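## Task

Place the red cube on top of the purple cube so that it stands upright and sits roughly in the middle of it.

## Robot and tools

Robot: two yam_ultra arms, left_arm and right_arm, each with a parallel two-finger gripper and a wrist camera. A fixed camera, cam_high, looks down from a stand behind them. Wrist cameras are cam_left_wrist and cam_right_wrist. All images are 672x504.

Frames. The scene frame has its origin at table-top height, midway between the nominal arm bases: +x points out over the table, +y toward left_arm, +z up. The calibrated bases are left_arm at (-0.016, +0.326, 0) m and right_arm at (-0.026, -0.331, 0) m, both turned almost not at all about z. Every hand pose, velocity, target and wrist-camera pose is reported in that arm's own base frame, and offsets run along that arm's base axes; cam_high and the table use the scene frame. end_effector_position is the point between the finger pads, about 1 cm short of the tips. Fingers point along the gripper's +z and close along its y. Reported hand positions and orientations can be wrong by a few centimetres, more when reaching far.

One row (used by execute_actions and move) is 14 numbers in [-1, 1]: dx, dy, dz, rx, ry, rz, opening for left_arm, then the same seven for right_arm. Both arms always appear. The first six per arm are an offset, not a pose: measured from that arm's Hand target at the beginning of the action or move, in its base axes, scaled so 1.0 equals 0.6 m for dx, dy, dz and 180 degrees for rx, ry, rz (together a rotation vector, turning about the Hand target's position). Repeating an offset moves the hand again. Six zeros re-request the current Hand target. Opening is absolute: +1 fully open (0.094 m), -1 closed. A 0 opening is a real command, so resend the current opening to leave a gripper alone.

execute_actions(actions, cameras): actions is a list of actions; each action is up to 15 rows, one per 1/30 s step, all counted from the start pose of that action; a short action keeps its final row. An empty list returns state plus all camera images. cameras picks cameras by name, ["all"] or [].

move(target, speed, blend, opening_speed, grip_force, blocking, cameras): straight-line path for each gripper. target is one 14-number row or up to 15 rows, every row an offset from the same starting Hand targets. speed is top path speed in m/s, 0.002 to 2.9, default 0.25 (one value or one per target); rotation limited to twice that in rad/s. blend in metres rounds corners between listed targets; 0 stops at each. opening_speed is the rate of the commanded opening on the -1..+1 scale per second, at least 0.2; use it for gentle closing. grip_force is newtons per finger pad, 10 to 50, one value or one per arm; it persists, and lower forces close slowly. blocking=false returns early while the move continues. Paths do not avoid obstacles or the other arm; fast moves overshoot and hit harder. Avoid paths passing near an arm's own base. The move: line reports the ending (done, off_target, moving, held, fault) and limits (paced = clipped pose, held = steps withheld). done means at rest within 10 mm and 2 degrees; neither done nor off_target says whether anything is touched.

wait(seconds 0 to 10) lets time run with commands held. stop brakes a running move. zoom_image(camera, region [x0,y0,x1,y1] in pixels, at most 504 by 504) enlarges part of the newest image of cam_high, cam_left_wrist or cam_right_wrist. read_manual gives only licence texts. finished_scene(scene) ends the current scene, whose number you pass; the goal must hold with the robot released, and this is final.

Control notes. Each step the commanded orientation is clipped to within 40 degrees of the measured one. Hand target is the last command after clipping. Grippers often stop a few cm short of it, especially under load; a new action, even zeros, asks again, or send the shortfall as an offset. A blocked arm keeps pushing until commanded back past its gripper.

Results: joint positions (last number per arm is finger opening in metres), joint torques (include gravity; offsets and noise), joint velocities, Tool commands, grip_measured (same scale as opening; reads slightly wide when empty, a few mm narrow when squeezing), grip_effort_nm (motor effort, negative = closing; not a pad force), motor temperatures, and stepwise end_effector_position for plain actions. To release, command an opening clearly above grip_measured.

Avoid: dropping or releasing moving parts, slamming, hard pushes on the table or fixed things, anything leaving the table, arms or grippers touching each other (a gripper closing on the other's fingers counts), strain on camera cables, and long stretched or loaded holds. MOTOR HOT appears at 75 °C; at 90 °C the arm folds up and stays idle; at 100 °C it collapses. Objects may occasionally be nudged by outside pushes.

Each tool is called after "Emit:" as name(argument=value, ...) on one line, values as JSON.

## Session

Emit:
execute_actions(actions=[])

Emit:
zoom_image(camera="cam_high", region=[220, 110, 480, 300])

Scene clock: 0.00 s.
left_arm: end_effector_position=(+0.4010, +0.0288, +0.1133) grip_measured=+1.000 grip_effort_nm=n/a end_effector_quat_wxyz=(+0.605, -0.069, +0.792, +0.036) | right_arm: end_effector_position=(+0.3974, +0.0042, +0.0894) grip_measured=-0.609 grip_effort_nm=n/a end_effector_quat_wxyz=(+0.560, -0.003, +0.829, -0.015)
Joint positions: left_arm=[0.011 1.536 0.364 0.902 -0.131 -0.063 0.094] | right_arm=[0.031 1.535 0.383 0.769 0.051 -0.011 0.018]
Joint velocities: within noise
Joint torques (N m): no reading
Motor temperatures (°C): left_arm=[26 26 29 26 22 24 26] | right_arm=[25 24 30 29 24 25 23]
Heat: left arm: 29 °C; right arm: 30 °C.
Hand target: left_arm +0.4025, +0.0290, +0.1176; +0.609, -0.069, +0.789, +0.036 | right_arm +0.3991, +0.0042, +0.0937; +0.564, -0.003, +0.826, -0.015
Tool commands: left_gripper/opening=+1.0 right_gripper/opening=-0.608794
camera_calibration:
cam_left_wrist: T_world_to_cam=[[0.148065, -0.988489, 0.0310763, -0.0354369], [-0.643903, -0.120205, -0.755606, 0.381862], [0.750644, 0.0918686, -0.654289, -0.136698], [0, 0, 0, 1]] pos_world=[0.35374, 0.0234308, 0.200198]
cam_right_wrist: T_world_to_cam=[[-0.00165505, -0.999749, 0.0223429, 0.00322345], [-0.737498, -0.013869, -0.675207, 0.390687], [0.675347, -0.0175954, -0.73729, -0.11434], [0, 0, 0, 1]] pos_world=[0.365356, 0.00662922, 0.179421]

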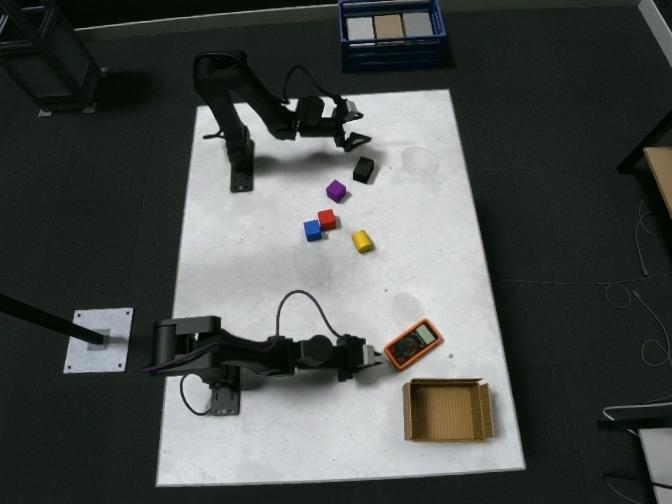

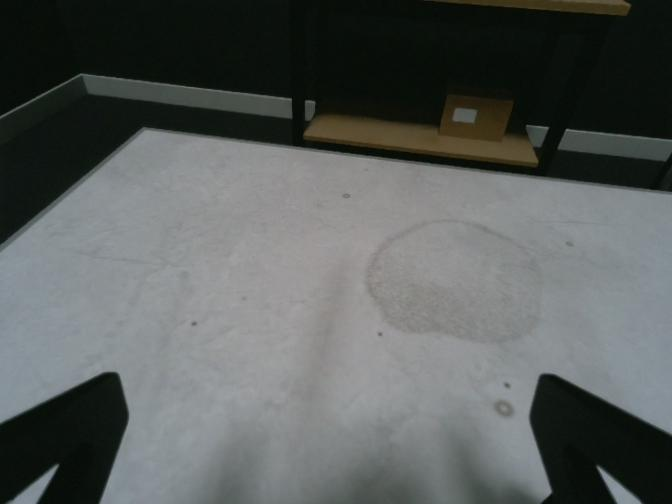

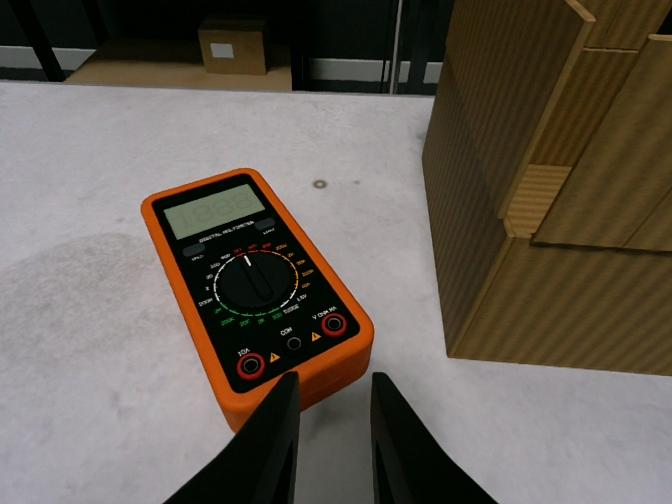

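Scaled by 1.938 from the camera's 672x504 image, which has a finer 960x720 frame.

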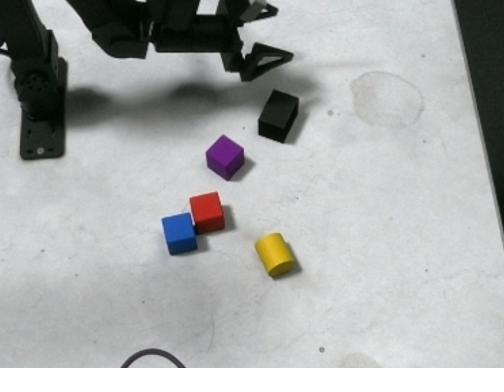

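Emit:
move(target=[[0,0,0.1,0,0,0,1, -0.05,0.15,0.17,0,0.1,0,0.9],[-0.237,0.32,0.22,0,0,0.2,1, -0.188,0.743,0.143,0,0.381,0,0.9]], blend=[0.05,0], speed=0.3, cameras=["cam_right_wrist"])

Scene clock: 15.47 s.
left_arm: end_effector_position=(+0.2602, +0.2191, +0.2293) grip_measured=+1.000 grip_effort_nm=-0.01 end_effector_quat_wxyz=(+0.554, -0.313, +0.740, +0.217) | right_arm: end_effector_position=(+0.2831, +0.4497, +0.1833) grip_measured=+0.898 grip_effort_nm=0.13 end_effector_quat_wxyz=(+0.108, -0.020, +0.983, +0.149)
Joint positions: left_arm=[0.618 0.87 0.56 0.01 -0.149 -0.072 0.094] | right_arm=[1.013 2.497 2.844 -1.549 0.018 0.968 0.089]
Joint torques (N m): left_arm=[0.4 -2.06 10.13 2.54 -0.03 0.02] | right_arm=[-0.58 -11.4 7.01 0.53 -0.02 0.14]
Motor temperatures (°C): left_arm=[26 27 30 31 22 24 26] | right_arm=[25 25 30 31 24 25 23]
Heat: left arm: 31 °C; right arm: 31 °C.
Hand target: left_arm +0.2603, +0.2210, +0.2497; +0.568, -0.310, +0.729, +0.223 | right_arm +0.2864, +0.4499, +0.1795; +0.001, -0.011, +1.000, -0.011
Off the commanded pose: left_arm 0.020 m, 2 deg | right_arm 0.005 m, 22 deg.
elbow stopped short (right arm): the move would have taken joint 3 (elbow) straighter than the controller allows.
move: off_target (left_arm, right_arm)
camera_calibration:
cam_right_wrist: T_world_to_cam=[[0.0724957, -0.951331, -0.299524, 0.462499], [-0.969099, -0.138183, 0.204333, 0.336125], [-0.235777, 0.275455, -0.931952, 0.201796], [0, 0, 0, 1]] pos_world=[0.339788, 0.430851, 0.257912]
Images, in order (width x height): cam_right_wrist 672x504.

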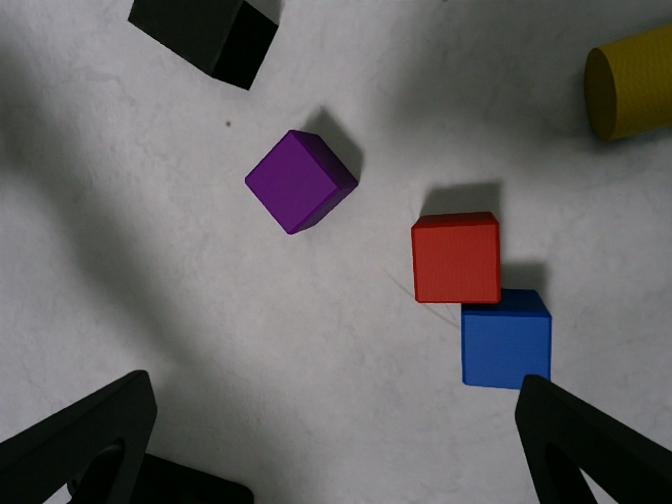

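Emit:
move(target=[0,0,0,0,0,0,1, 0.0165,-0.0353,-0.145,0.007,0.0013,0.0513,0.9], cameras=["cam_right_wrist"], speed=0.25)

Scene clock: 39.03 s.
left_arm: end_effector_position=(+0.2602, +0.2191, +0.2292) grip_measured=+1.000 grip_effort_nm=-0.01 end_effector_quat_wxyz=(+0.554, -0.313, +0.740, +0.217) | right_arm: end_effector_position=(+0.2962, +0.4332, +0.1026) grip_measured=+0.898 grip_effort_nm=0.12 end_effector_quat_wxyz=(+0.054, -0.088, +0.992, +0.069)
Joint positions: left_arm=[0.618 0.87 0.56 0.01 -0.149 -0.072 0.094] | right_arm=[0.967 2.631 2.806 -1.57 -0.006 0.791 0.089]
Joint torques (N m): left_arm=[0.4 -2.06 10.13 2.53 -0.03 0.02] | right_arm=[-0.29 -12.42 4.77 0.12 0.04 -0.12]
Heat: left arm: 34 °C; right arm: 32 °C.
Hand target: left_arm +0.2603, +0.2210, +0.2496; +0.568, -0.310, +0.729, +0.223 | right_arm +0.2963, +0.4288, +0.0925; +0.000, -0.092, +0.996, +0.000
Off the commanded pose: left_arm 0.021 m, 2 deg | right_arm 0.011 m, 10 deg.
joint sent to its limit (right arm) — joint 4 (wrist pitch), lower limit. The joint targets are off in orientation, not in position.
move: off_target (left_arm, right_arm)
camera_calibration:
cam_right_wrist: T_world_to_cam=[[0.180329, -0.973542, -0.140347, 0.383037], [-0.923176, -0.216761, 0.317429, 0.371936], [-0.339453, 0.0723227, -0.937839, 0.253537], [0, 0, 0, 1]] pos_world=[0.360353, 0.435187, 0.173472]
Images, in order (width x height): cam_right_wrist 672x504.

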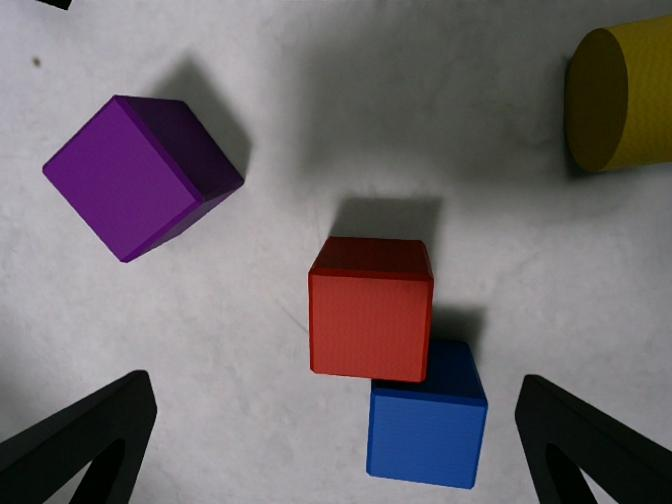

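Emit:
move(target=[0,0,0,0,0,0,1, 0,0,-0.074,0,0,0,0.9], cameras=["cam_right_wrist"], speed=0.15)

Scene clock: 55.37 s.
left_arm: end_effector_position=(+0.2602, +0.2191, +0.2292) grip_measured=+1.000 grip_effort_nm=-0.01 end_effector_quat_wxyz=(+0.554, -0.313, +0.740, +0.217) | right_arm: end_effector_position=(+0.2938, +0.4296, +0.0490) grip_measured=+0.898 grip_effort_nm=0.12 end_effector_quat_wxyz=(+0.020, -0.088, +0.995, +0.029)
Joint positions: left_arm=[0.618 0.87 0.56 0.01 -0.149 -0.072 0.094] | right_arm=[0.967 2.74 2.81 -1.571 -0.006 0.79 0.089]
Joint torques (N m): left_arm=[0.39 -2.06 10.14 2.53 -0.03 0.02] | right_arm=[-0.35 -13.15 7.31 -0.06 0.05 -0.1]
Motor temperatures (°C): left_arm=[26 27 35 32 22 24 26] | right_arm=[25 27 31 29 24 25 23]
Heat: left arm: 35 °C; right arm: 31 °C.
Hand target: left_arm +0.2603, +0.2210, +0.2496; +0.568, -0.310, +0.729, +0.223 | right_arm +0.2963, +0.4288, +0.0481; +0.000, -0.092, +0.996, +0.000
Off the commanded pose: left_arm 0.021 m, 2 deg | right_arm 0.003 m, 4 deg.
joint sent to its limit (right arm) — joint 4 (wrist pitch), lower limit. The joint targets are off in orientation, not in position.
move: off_target (left_arm, right_arm)
camera_calibration:
cam_right_wrist: T_world_to_cam=[[0.175252, -0.982325, -0.0657601, 0.37406], [-0.901738, -0.186967, 0.389759, 0.363294], [-0.395165, -0.00900773, -0.918566, 0.253027], [0, 0, 0, 1]] pos_world=[0.362029, 0.437651, 0.115423]
Images, in order (width x height): cam_right_wrist 672x504.

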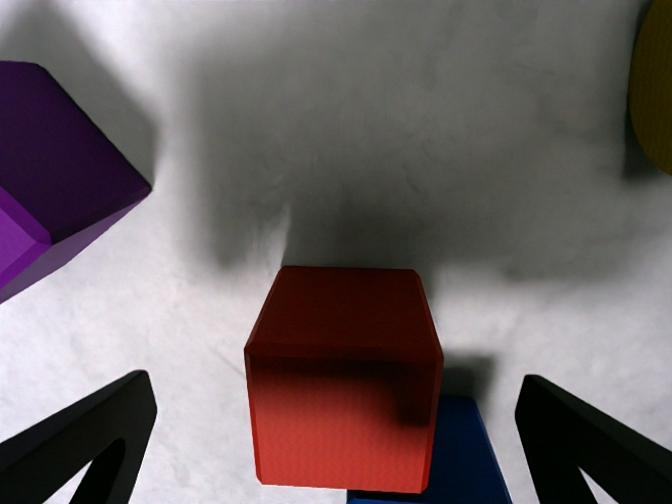

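Emit:
move(target=[[0,0,0,0,0,0,1, 0.002,-0.004,-0.031,0,0,0,0.9],[0,0,0,0,0,0,1, 0.002,-0.004,-0.031,0,0,0,-0.14]], cameras=["cam_right_wrist"], speed=0.1, opening_speed=0.6)

Scene clock: 62.27 s.
left_arm: end_effector_position=(+0.2602, +0.2191, +0.2292) grip_measured=+1.000 grip_effort_nm=-0.02 end_effector_quat_wxyz=(+0.554, -0.313, +0.740, +0.217) | right_arm: end_effector_position=(+0.2943, +0.4284, +0.0342) grip_measured=-0.065 grip_effort_nm=-0.96 end_effector_quat_wxyz=(+0.012, -0.090, +0.996, +0.019)
Joint positions: left_arm=[0.618 0.87 0.56 0.01 -0.149 -0.072 0.094] | right_arm=[0.965 2.775 2.822 -1.571 -0.006 0.785 0.044]
Joint torques (N m): left_arm=[0.4 -2.06 10.13 2.53 -0.03 0.02] | right_arm=[-0.54 -12.72 7.35 -0.11 0.05 -0.09]
Heat: left arm: 35 °C; right arm: 31 °C.
Hand target: left_arm +0.2603, +0.2210, +0.2496; +0.568, -0.310, +0.729, +0.223 | right_arm +0.2974, +0.4265, +0.0295; +0.000, -0.092, +0.996, +0.000
Off the commanded pose: left_arm 0.021 m, 2 deg | right_arm 0.006 m, 3 deg.
joint sent to its limit (right arm) — joint 4 (wrist pitch), lower limit. The joint targets still meet the commanded pose.
move: off_target (left_arm, right_arm); target 2's new opening was sent with right_arm's hand 0.006 m and 3 deg from that target
camera_calibration:
cam_right_wrist: T_world_to_cam=[[0.177487, -0.982922, -0.0486104, 0.370798], [-0.895852, -0.181817, 0.405452, 0.364843], [-0.407366, -0.0284149, -0.912823, 0.251348], [0, 0, 0, 1]] pos_world=[0.363424, 0.437942, 0.0995347]
Images, in order (width x height): cam_right_wrist 672x504.

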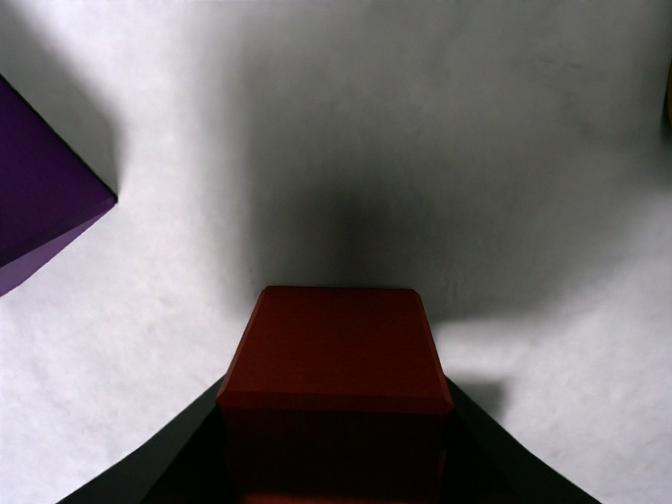

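Emit:
move(target=[[0,0,0,0,0,0,1, 0.0,0.0,0.14,0,0,0,-0.14],[0,0,0,0,0,0,1, 0.048,0.169,0.14,0,0,0.2028,-0.14]], cameras=["cam_right_wrist","cam_high"], speed=0.15, blend=[0.02,0])

Emit:
zoom_image(camera="cam_high", region=[290, 140, 390, 240])

Scene clock: 71.80 s.
left_arm: end_effector_position=(+0.2602, +0.2191, +0.2292) grip_measured=+1.000 grip_effort_nm=-0.01 end_effector_quat_wxyz=(+0.554, -0.313, +0.740, +0.217) | right_arm: end_effector_position=(+0.3245, +0.5207, +0.1175) grip_measured=-0.065 grip_effort_nm=-0.98 end_effector_quat_wxyz=(+0.210, -0.378, +0.889, +0.150)
Joint positions: left_arm=[0.618 0.87 0.56 0.01 -0.149 -0.072 0.094] | right_arm=[1.01 2.682 2.845 -1.211 -0.007 0.208 0.044]
Joint torques (N m): left_arm=[0.4 -2.06 10.13 2.53 -0.03 0.02] | right_arm=[0.36 -12.67 7.71 1.03 0.03 -0.11]
Heat: left arm: 35 °C; right arm: 32 °C.
Hand target: left_arm +0.2603, +0.2210, +0.2496; +0.568, -0.310, +0.729, +0.223 | right_arm +0.3263, +0.5278, +0.1135; +0.000, -0.399, +0.917, +0.000
Off the commanded pose: left_arm 0.021 m, 2 deg | right_arm 0.008 m, 30 deg.
elbow stopped short (right arm): the move would have taken joint 3 (elbow) straighter than the controller allows.
move: off_target (left_arm, right_arm)
camera_calibration:
cam_right_wrist: T_world_to_cam=[[0.736394, -0.665703, -0.120678, 0.122196], [-0.67505, -0.734857, -0.0655143, 0.646524], [-0.0450678, 0.129708, -0.990528, 0.151587], [0, 0, 0, 1]] pos_world=[0.353284, 0.536787, 0.207254]
Images, in order (width x height): cam_high 672x504, cam_right_wrist 672x504.

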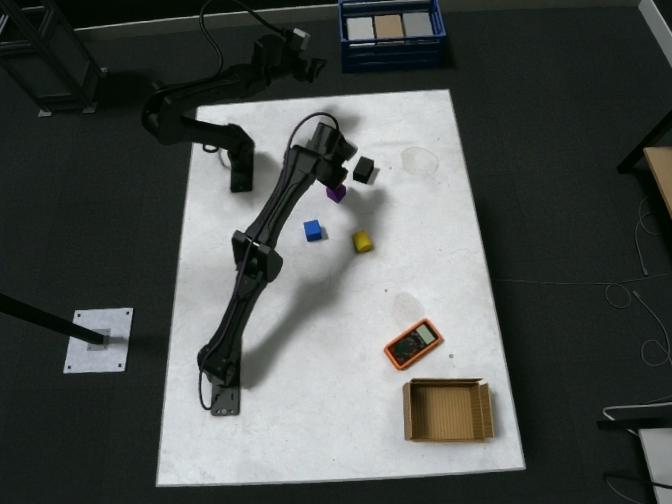

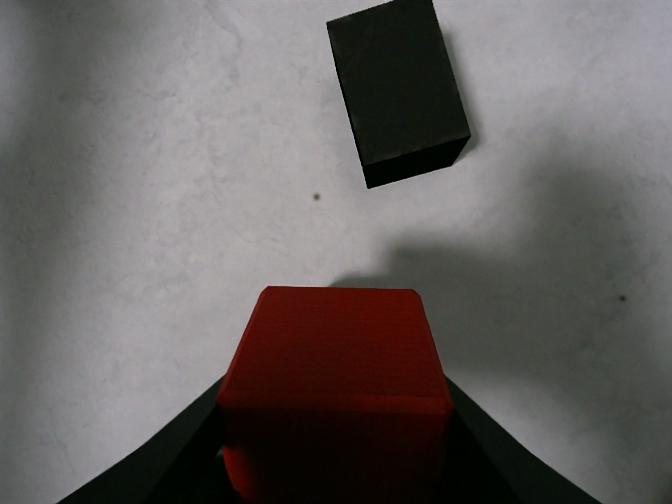

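Scaled by 5.040 from the camera's 672x504 image, which has a finer 960x720 frame.

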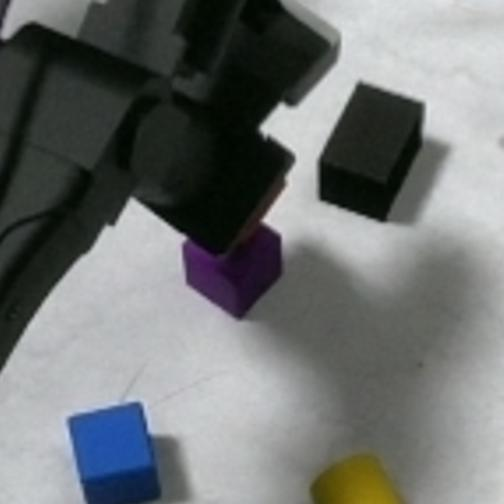

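Emit:
move(target=[[0,0,0,0,0,0,1, -0.294,-0.130,-0.04,0,0,0.128,-0.14],[0,0,0,0,0,0,1, -0.294,-0.130,-0.115,0,0,0.128,-0.14]], cameras=["cam_right_wrist","cam_high"], speed=[0.2,0.1], blend=[0.02,0])

Scene clock: 93.77 s.
left_arm: end_effector_position=(+0.2602, +0.2191, +0.2292) grip_measured=+1.000 grip_effort_nm=-0.02 end_effector_quat_wxyz=(+0.554, -0.313, +0.740, +0.217) | right_arm: end_effector_position=(+0.1470, +0.4459, +0.0353) grip_measured=-0.065 grip_effort_nm=-0.99 end_effector_quat_wxyz=(-0.017, -0.571, +0.821, -0.010)
Joint positions: left_arm=[0.618 0.87 0.56 0.01 -0.149 -0.072 0.094] | right_arm=[1.249 2.473 2.247 -1.383 -0.004 0.033 0.044]
Joint torques (N m): left_arm=[0.4 -2.06 10.13 2.53 -0.03 0.02] | right_arm=[-0.21 -15.28 4.27 0.11 0.05 -0.1]
Heat: left arm: 36 °C; right arm: 32 °C.
Hand target: left_arm +0.2603, +0.2210, +0.2496; +0.568, -0.310, +0.729, +0.223 | right_arm +0.1500, +0.4498, +0.0446; +0.000, -0.574, +0.819, +0.000
Off the commanded pose: left_arm 0.021 m, 2 deg | right_arm 0.010 m, 2 deg.
move: off_target (left_arm)
camera_calibration:
cam_right_wrist: T_world_to_cam=[[0.936357, -0.350751, -0.01444, 0.019538], [-0.30399, -0.830723, 0.466357, 0.435774], [-0.175571, -0.432288, -0.884478, 0.337858], [0, 0, 0, 1]] pos_world=[0.173495, 0.514913, 0.0958835]
Images, in order (width x height): cam_high 672x504, cam_right_wrist 672x504.

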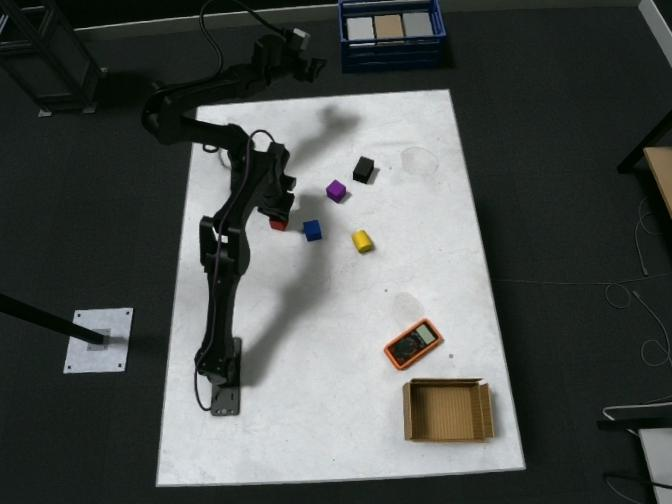

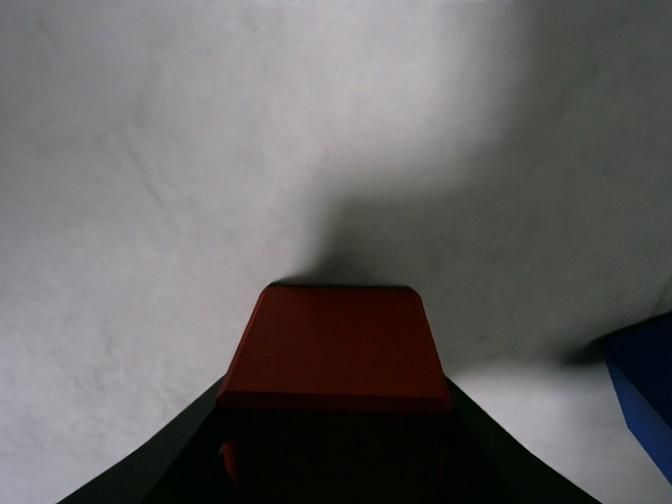

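Emit:
move(target=[[0,0,0,0,0,0,1, 0,0,-0.005,0,0,0,-0.14],[0,0,0,0,0,0,1, 0,0,-0.005,0,0,0,0.6],[0,0,0,0,0,0,1, 0,0,-0.005,0.1828,-0.0665,0,0.6]], cameras=["cam_right_wrist","cam_high"], speed=[0.04,0.1,0.15], opening_speed=0.5)

Scene clock: 107.07 s.
left_arm: end_effector_position=(+0.2602, +0.2191, +0.2292) grip_measured=+1.000 grip_effort_nm=-0.01 end_effector_quat_wxyz=(+0.554, -0.313, +0.740, +0.217) | right_arm: end_effector_position=(+0.1504, +0.4461, +0.0268) grip_measured=+0.598 grip_effort_nm=0.13 end_effector_quat_wxyz=(+0.229, -0.547, +0.789, +0.162)
Joint positions: left_arm=[0.618 0.87 0.56 0.01 -0.149 -0.072 0.094] | right_arm=[1.249 1.949 1.186 -0.239 0.014 0.033 0.075]
Joint torques (N m): left_arm=[0.4 -2.06 10.13 2.53 -0.03 0.02] | right_arm=[0.42 -12.33 4.94 1.12 0.06 -0.08]
Motor temperatures (°C): left_arm=[26 27 36 34 22 24 26] | right_arm=[25 32 31 30 24 25 25]
Heat: left arm: 36 °C; right arm: 32 °C.
Hand target: left_arm +0.2603, +0.2210, +0.2496; +0.568, -0.310, +0.729, +0.223 | right_arm +0.1500, +0.4498, +0.0416; +0.247, -0.547, +0.781, +0.172
Off the commanded pose: left_arm 0.021 m, 2 deg | right_arm 0.015 m, 3 deg.
move: off_target (left_arm, right_arm)
camera_calibration:
cam_right_wrist: T_world_to_cam=[[0.93825, -0.34551, -0.0175898, 0.0137748], [-0.344994, -0.930636, -0.12205, 0.507531], [0.0257998, 0.120582, -0.992368, 0.0570803], [0, 0, 0, 1]] pos_world=[0.160698, 0.470203, 0.118831]
Images, in order (width x height): cam_high 672x504, cam_right_wrist 672x504.

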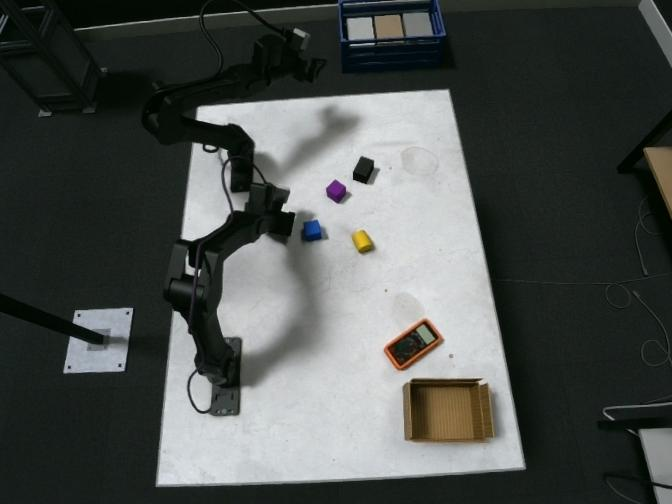

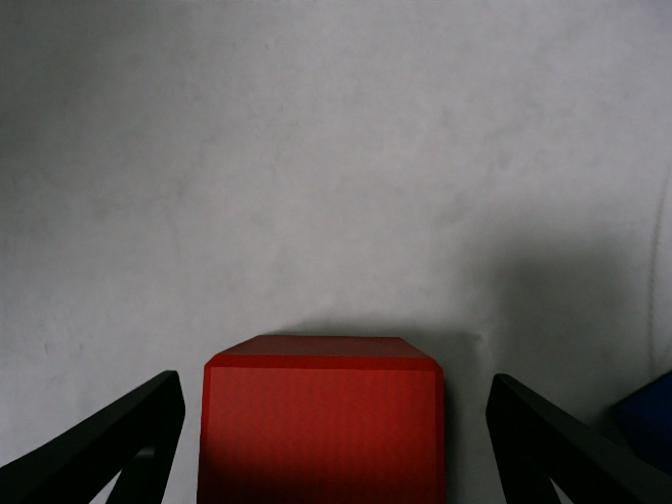

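Emit:
move(target=[[0,0,0,0,0,0,1, -0.008,-0.0115,0.002,0,0,0,0.6],[0,0,0,0,0,0,1, -0.008,-0.0115,0.002,0,0,0,-0.14]], cameras=["cam_right_wrist"], speed=[0.05,0.05], opening_speed=0.5)

Scene clock: 115.13 s.
left_arm: end_effector_position=(+0.2602, +0.2191, +0.2292) grip_measured=+1.000 grip_effort_nm=-0.02 end_effector_quat_wxyz=(+0.554, -0.313, +0.740, +0.217) | right_arm: end_effector_position=(+0.1457, +0.4396, +0.0282) grip_measured=-0.065 grip_effort_nm=-0.97 end_effector_quat_wxyz=(+0.230, -0.549, +0.787, +0.162)
Joint positions: left_arm=[0.618 0.87 0.56 0.01 -0.149 -0.072 0.094] | right_arm=[1.256 1.921 1.152 -0.233 0.018 0.033 0.044]
Joint torques (N m): left_arm=[0.4 -2.06 10.13 2.53 -0.03 0.02] | right_arm=[0.39 -12.16 4.85 1.12 0.05 -0.02]
Heat: left arm: 36 °C; right arm: 33 °C.
Hand target: left_arm +0.2603, +0.2210, +0.2496; +0.568, -0.310, +0.729, +0.223 | right_arm +0.1452, +0.4428, +0.0427; +0.246, -0.547, +0.781, +0.172
Off the commanded pose: left_arm 0.021 m, 2 deg | right_arm 0.015 m, 2 deg.
move: off_target (left_arm, right_arm); target 2's new opening was sent with right_arm's hand 0.015 m and 2 deg from that target
camera_calibration:
cam_right_wrist: T_world_to_cam=[[0.939919, -0.341106, -0.0140693, 0.0137377], [-0.340189, -0.932338, -0.122541, 0.500054], [0.0286822, 0.119965, -0.992364, 0.0592129], [0, 0, 0, 1]] pos_world=[0.155502, 0.463802, 0.120231]
Images, in order (width x height): cam_right_wrist 672x504.

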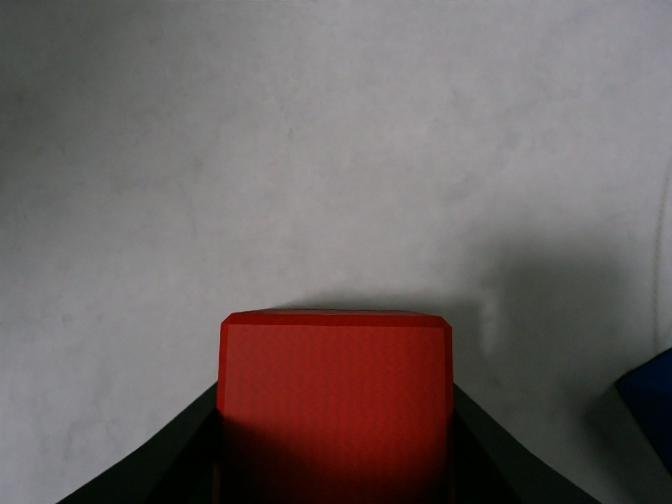

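Emit:
move(target=[[0,0,0,0,0,0,1, 0,0,0.137,0,0,0,-0.14],[0,0,0,0,0,0,1, 0.294,0.1395,0.137,0,0,-0.128,-0.14]], cameras=["cam_right_wrist","cam_high"], speed=0.2, blend=[0.03,0])

Emit:
zoom_image(camera="cam_high", region=[290, 140, 390, 240])

Scene clock: 124.67 s.
left_arm: end_effector_position=(+0.2602, +0.2191, +0.2292) grip_measured=+1.000 grip_effort_nm=-0.01 end_effector_quat_wxyz=(+0.554, -0.313, +0.740, +0.217) | right_arm: end_effector_position=(+0.3195, +0.5244, +0.1285) grip_measured=-0.066 grip_effort_nm=-0.98 end_effector_quat_wxyz=(+0.276, -0.385, +0.872, +0.123)
Joint positions: left_arm=[0.618 0.87 0.56 0.01 -0.149 -0.072 0.094] | right_arm=[1.06 2.463 2.42 -0.926 0.129 0.188 0.044]
Joint torques (N m): left_arm=[0.4 -2.04 10.13 2.53 -0.03 0.02] | right_arm=[0.08 -12.15 8.76 0.88 0.13 0.11]
Heat: left arm: 37 °C; right arm: 34 °C.
Hand target: left_arm +0.2603, +0.2210, +0.2496; +0.568, -0.310, +0.729, +0.223 | right_arm +0.3214, +0.5267, +0.1249; +0.276, -0.380, +0.875, +0.120
Off the commanded pose: left_arm 0.021 m, 2 deg | right_arm 0.005 m, 1 deg.
move: off_target (left_arm)
camera_calibration:
cam_right_wrist: T_world_to_cam=[[0.742753, -0.66945, -0.0124411, 0.115727], [-0.661677, -0.731031, -0.166666, 0.653331], [0.10248, 0.132024, -0.985935, 0.112772], [0, 0, 0, 1]] pos_world=[0.334781, 0.54019, 0.221514]
Images, in order (width x height): cam_high 672x504, cam_right_wrist 672x504.

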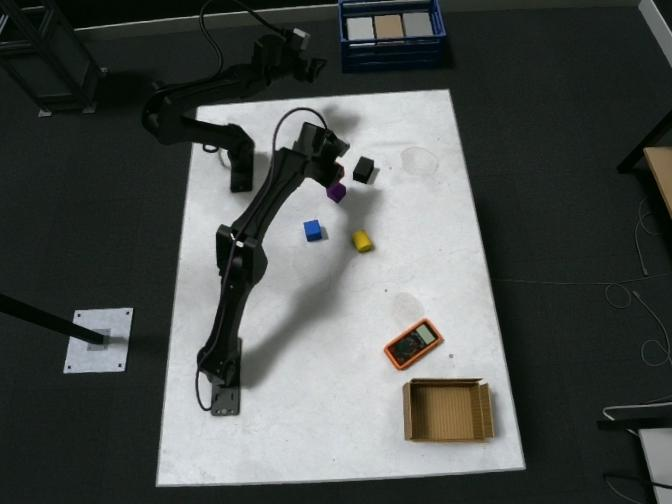

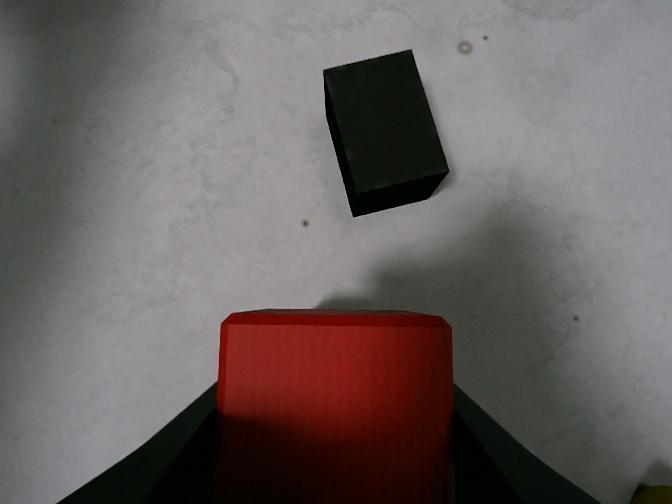

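Scaled by 5.040 from the camera's 672x504 image, which has a finer 960x720 frame.

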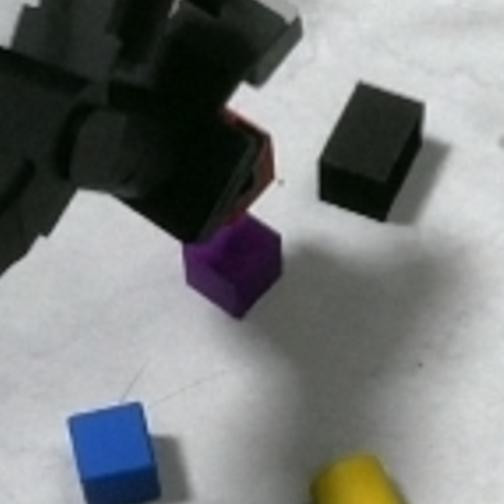

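Emit:
move(target=[0,0,0,0,0,0,1, 0.0045,-0.0015,-0.072,-0.0102,0.0095,0,-0.14], cameras=["cam_right_wrist","cam_high"], speed=0.1)

Emit:
zoom_image(camera="cam_high", region=[290, 140, 390, 240])

Scene clock: 132.57 s.
left_arm: end_effector_position=(+0.2602, +0.2191, +0.2292) grip_measured=+1.000 grip_effort_nm=-0.02 end_effector_quat_wxyz=(+0.554, -0.313, +0.740, +0.217) | right_arm: end_effector_position=(+0.3193, +0.5250, +0.0890) grip_measured=-0.066 grip_effort_nm=-0.99 end_effector_quat_wxyz=(+0.257, -0.390, +0.877, +0.110)
Joint positions: left_arm=[0.618 0.87 0.56 0.01 -0.149 -0.072 0.094] | right_arm=[1.06 2.505 2.365 -0.878 0.127 0.188 0.044]
Joint torques (N m): left_arm=[0.4 -2.06 10.13 2.53 -0.03 0.03] | right_arm=[-0.7 -12.96 6.2 1.11 0.04 0.1]
Heat: left arm: 37 °C; right arm: 33 °C.
Hand target: left_arm +0.2603, +0.2210, +0.2496; +0.568, -0.310, +0.729, +0.223 | right_arm +0.3241, +0.5258, +0.0817; +0.257, -0.383, +0.880, +0.111
Off the commanded pose: left_arm 0.021 m, 2 deg | right_arm 0.009 m, 1 deg.
move: off_target (left_arm)
camera_calibration:
cam_right_wrist: T_world_to_cam=[[0.743473, -0.668753, -0.00413586, 0.114402], [-0.664309, -0.737791, -0.119827, 0.647302], [0.0770831, 0.0918354, -0.992786, 0.103643], [0, 0, 0, 1]] pos_world=[0.336964, 0.544562, 0.180933]
Images, in order (width x height): cam_high 672x504, cam_right_wrist 672x504.

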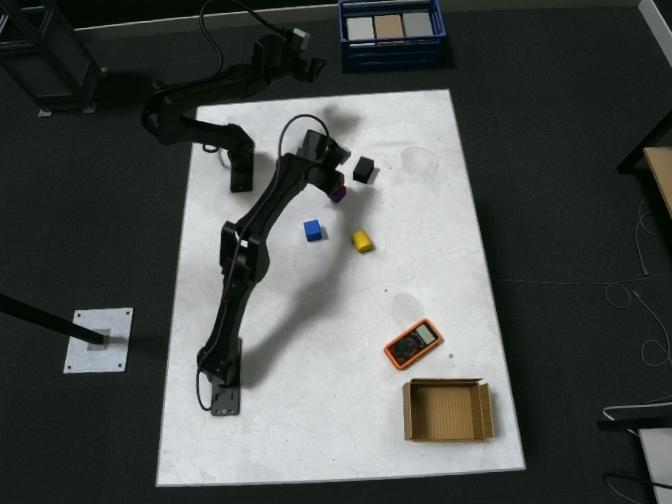

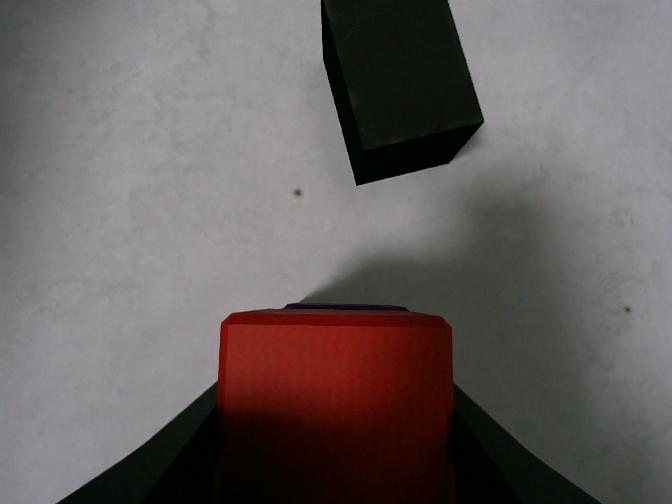

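Scaled by 5.040 from the camera's 672x504 image, which has a finer 960x720 frame.

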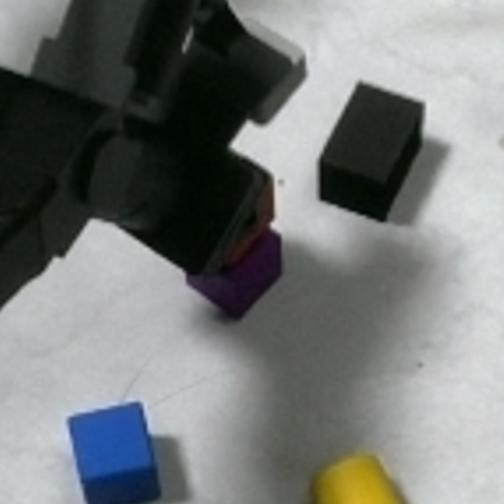

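Emit:
move(target=[[0,0,0,0,0,0,1, 0.008,-0.002,-0.008,0,0,0,-0.14],[0,0,0,0,0,0,1, 0.008,-0.002,-0.022,0,0,0,-0.14]], cameras=["cam_right_wrist"], speed=[0.05,0.03])

Scene clock: 140.33 s.
left_arm: end_effector_position=(+0.2602, +0.2191, +0.2292) grip_measured=+1.000 grip_effort_nm=-0.01 end_effector_quat_wxyz=(+0.554, -0.313, +0.740, +0.217) | right_arm: end_effector_position=(+0.3263, +0.5243, +0.0803) grip_measured=-0.066 grip_effort_nm=-0.98 end_effector_quat_wxyz=(+0.260, -0.384, +0.878, +0.113)
Joint positions: left_arm=[0.618 0.87 0.56 0.01 -0.149 -0.072 0.094] | right_arm=[1.048 2.505 2.325 -0.827 0.122 0.188 0.044]
Joint torques (N m): left_arm=[0.4 -2.06 10.13 2.53 -0.04 0.02] | right_arm=[-0.47 -12.78 5.63 1.11 0.04 0.02]
Heat: left arm: 37 °C; right arm: 35 °C.
Hand target: left_arm +0.2603, +0.2210, +0.2496; +0.568, -0.310, +0.729, +0.223 | right_arm +0.3291, +0.5245, +0.0684; +0.257, -0.383, +0.880, +0.111
Off the commanded pose: left_arm 0.021 m, 2 deg | right_arm 0.012 m, 1 deg.
move: off_target (left_arm, right_arm)
camera_calibration:
cam_right_wrist: T_world_to_cam=[[0.737169, -0.675632, -0.0101834, 0.114845], [-0.670966, -0.730129, -0.129289, 0.649314], [0.0799163, 0.10214, -0.991555, 0.0881547], [0, 0, 0, 1]] pos_world=[0.343962, 0.542672, 0.172529]
Images, in order (width x height): cam_right_wrist 672x504.

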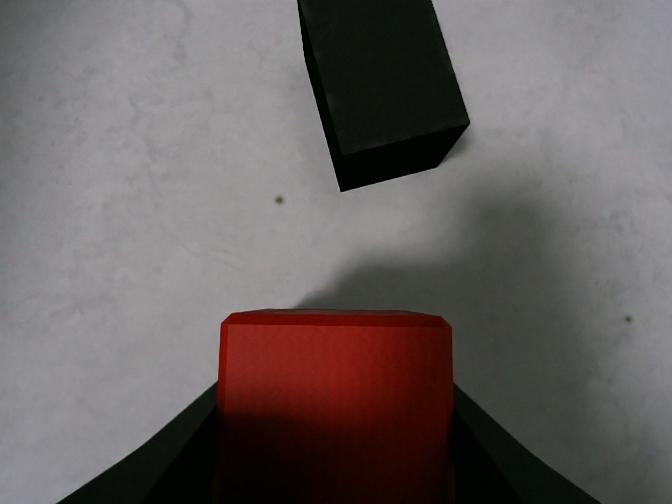

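Emit:
move(target=[[0,0,0,0,0,0,1, -0.006,0,-0.005,0,0,0,-0.14],[0,0,0,0,0,0,1, -0.006,0,-0.011,0,0,0,-0.14]], cameras=["cam_right_wrist","cam_high"], speed=[0.05,0.02])

Emit:
zoom_image(camera="cam_high", region=[290, 140, 390, 240])

Scene clock: 146.57 s.
left_arm: end_effector_position=(+0.2602, +0.2191, +0.2292) grip_measured=+1.000 grip_effort_nm=-0.01 end_effector_quat_wxyz=(+0.554, -0.313, +0.740, +0.217) | right_arm: end_effector_position=(+0.3282, +0.5276, +0.0735) grip_measured=-0.066 grip_effort_nm=-0.99 end_effector_quat_wxyz=(+0.267, -0.383, +0.877, +0.118)
Joint positions: left_arm=[0.618 0.87 0.56 0.01 -0.149 -0.072 0.094] | right_arm=[1.048 2.505 2.29 -0.775 0.122 0.188 0.044]
Joint torques (N m): left_arm=[0.4 -2.06 10.14 2.53 -0.03 0.03] | right_arm=[0.08 -13.57 4.9 0.95 0.06 0.08]
Heat: left arm: 37 °C; right arm: 36 °C.
Hand target: left_arm +0.2603, +0.2210, +0.2496; +0.568, -0.310, +0.729, +0.223 | right_arm +0.3255, +0.5245, +0.0619; +0.257, -0.383, +0.880, +0.111
Off the commanded pose: left_arm 0.021 m, 2 deg | right_arm 0.012 m, 1 deg.
move: off_target (left_arm, right_arm)
camera_calibration:
cam_right_wrist: T_world_to_cam=[[0.737312, -0.675414, -0.0137047, 0.11567], [-0.66982, -0.728268, -0.144799, 0.651774], [0.0878184, 0.115942, -0.989366, 0.0708139], [0, 0, 0, 1]] pos_world=[0.345068, 0.544581, 0.166022]
Images, in order (width x height): cam_high 672x504, cam_right_wrist 672x504.

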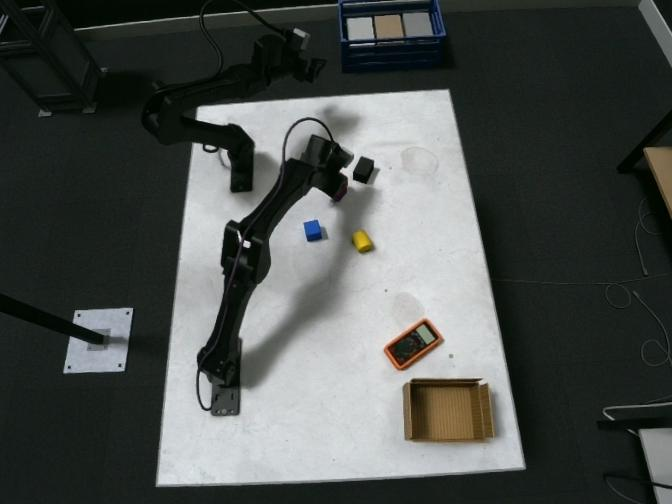

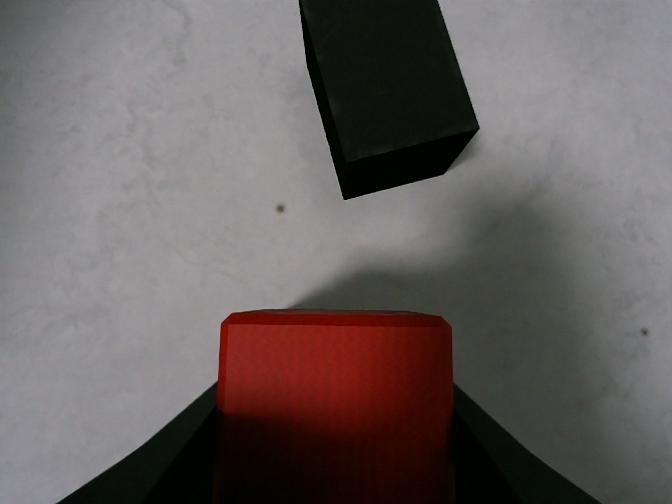

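Scaled by 5.040 from the camera's 672x504 image, which has a finer 960x720 frame.

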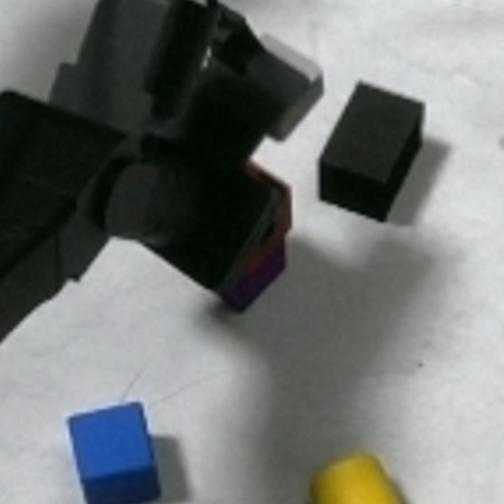

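Emit:
move(target=[[0,0,0,0,0,0,1, 0.001,0.001,0.006,0,0,0,-0.14],[0,0,0,0,0,0,1, 0.001,0.001,0.006,0,0,0,0.45]], cameras=["cam_right_wrist","cam_high"], speed=[0.03,0.02], opening_speed=0.3)

Emit:
zoom_image(camera="cam_high", region=[290, 140, 390, 240])

Scene clock: 162.53 s.
left_arm: end_effector_position=(+0.2602, +0.2191, +0.2292) grip_measured=+1.000 grip_effort_nm=-0.01 end_effector_quat_wxyz=(+0.554, -0.313, +0.740, +0.217) | right_arm: end_effector_position=(+0.3276, +0.5265, +0.0726) grip_measured=+0.448 grip_effort_nm=0.13 end_effector_quat_wxyz=(+0.264, -0.384, +0.877, +0.116)
Joint positions: left_arm=[0.618 0.87 0.56 0.01 -0.149 -0.072 0.094] | right_arm=[1.048 2.505 2.29 -0.781 0.122 0.188 0.068]
Joint torques (N m): left_arm=[0.4 -2.06 10.13 2.53 -0.03 0.02] | right_arm=[0.05 -13.23 6.74 0.82 0.07 0.07]
Motor temperatures (°C): left_arm=[26 27 37 36 22 24 26] | right_arm=[25 38 31 31 24 25 25]
Heat: left arm: 37 °C; right arm: 38 °C.
Hand target: left_arm +0.2603, +0.2210, +0.2496; +0.568, -0.310, +0.729, +0.223 | right_arm +0.3261, +0.5251, +0.0655; +0.257, -0.383, +0.880, +0.111
Off the commanded pose: left_arm 0.021 m, 2 deg | right_arm 0.007 m, 1 deg.
move: off_target (left_arm)
camera_calibration:
cam_right_wrist: T_world_to_cam=[[0.737263, -0.675494, -0.0123247, 0.115305], [-0.670261, -0.729018, -0.138861, 0.650568], [0.0848151, 0.110638, -0.990235, 0.0739873], [0, 0, 0, 1]] pos_world=[0.344766, 0.543978, 0.165025]
Images, in order (width x height): cam_high 672x504, cam_right_wrist 672x504.

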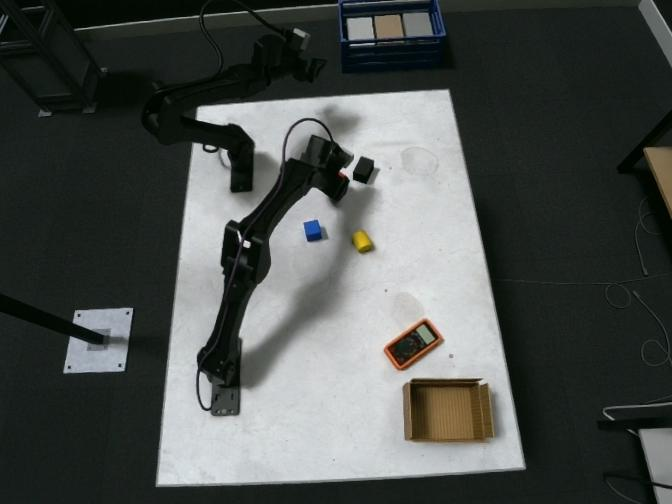

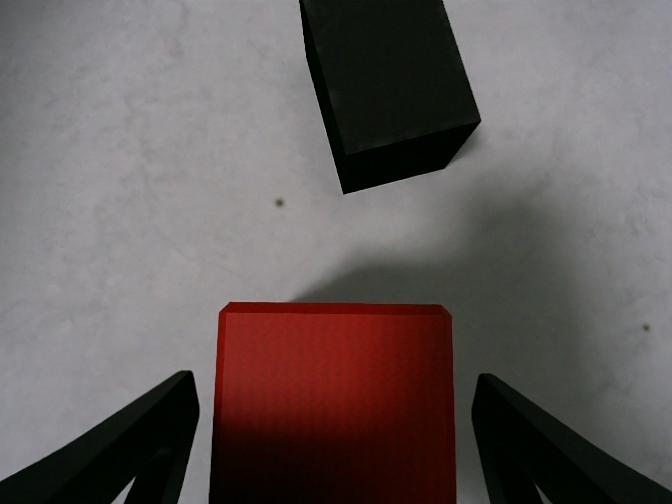

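Scaled by 5.040 from the camera's 672x504 image, which has a finer 960x720 frame.

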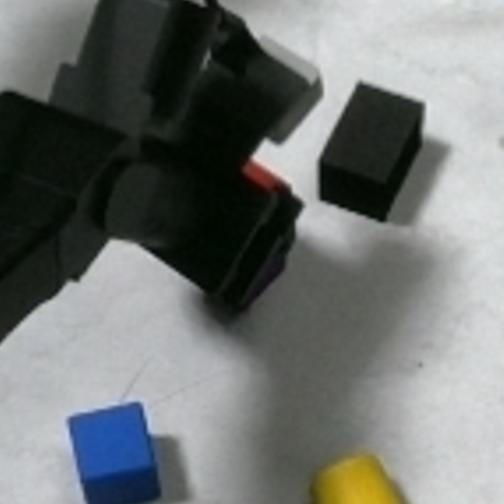

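Emit:
move(target=[[0,0,0,0,0,0,1, -0.035,-0.038,0.09,0,0,0,0.5],[0,0,0,0,0,0,1, -0.15,-0.2,0.22,0,0,0,0.5]], cameras=["cam_right_wrist","cam_high"], speed=[0.05,0.2], blend=[0.01,0])

Emit:
zoom_image(camera="cam_high", region=[290, 140, 390, 240])

Scene clock: 170.43 s.
left_arm: end_effector_position=(+0.2602, +0.2191, +0.2292) grip_measured=+1.000 grip_effort_nm=-0.02 end_effector_quat_wxyz=(+0.554, -0.313, +0.740, +0.217) | right_arm: end_effector_position=(+0.2390, +0.4103, +0.1930) grip_measured=+0.498 grip_effort_nm=0.13 end_effector_quat_wxyz=(+0.255, -0.387, +0.879, +0.113)
Joint positions: left_arm=[0.618 0.87 0.56 0.01 -0.149 -0.072 0.094] | right_arm=[1.094 1.856 1.748 -0.913 0.14 0.225 0.07]
Joint torques (N m): left_arm=[0.4 -2.06 10.13 2.53 -0.03 0.03] | right_arm=[0.29 -10.99 5.42 0.8 0.14 0.13]
Heat: left arm: 38 °C; right arm: 39 °C.
Hand target: left_arm +0.2603, +0.2210, +0.2496; +0.568, -0.310, +0.729, +0.223 | right_arm +0.2360, +0.4051, +0.1974; +0.256, -0.383, +0.880, +0.111
Off the commanded pose: left_arm 0.021 m, 2 deg | right_arm 0.007 m, 1 deg.
move: off_target (left_arm)
camera_calibration:
cam_right_wrist: T_world_to_cam=[[0.740956, -0.671441, -0.012315, 0.101119], [-0.667811, -0.73477, -0.118919, 0.521096], [0.0707986, 0.0963381, -0.992828, 0.223321], [0, 0, 0, 1]] pos_world=[0.257258, 0.429266, 0.284933]
Images, in order (width x height): cam_high 672x504, cam_right_wrist 672x504.

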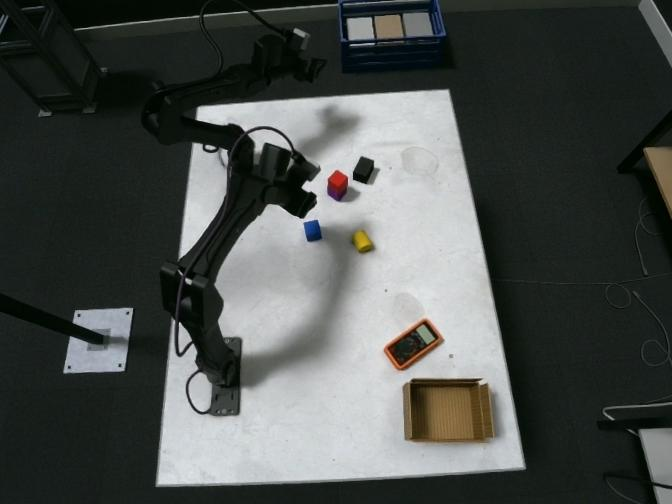

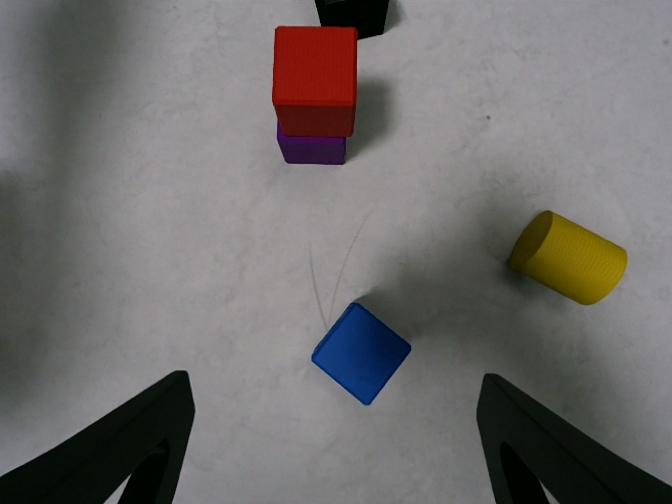

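Scaled by 5.040 from the camera's 672x504 image, which has a finer 960x720 frame.

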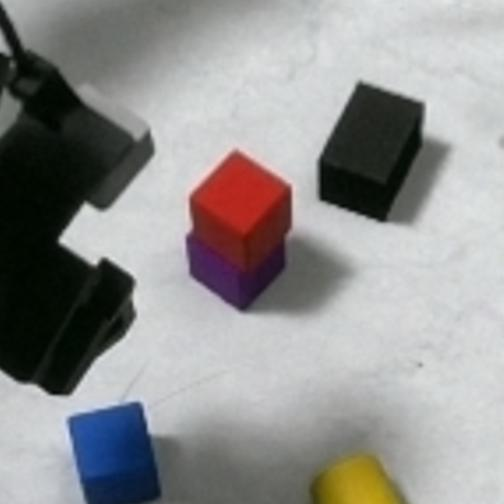

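Emit:
finished_scene(scene=2)

The scene is finished: the task was done.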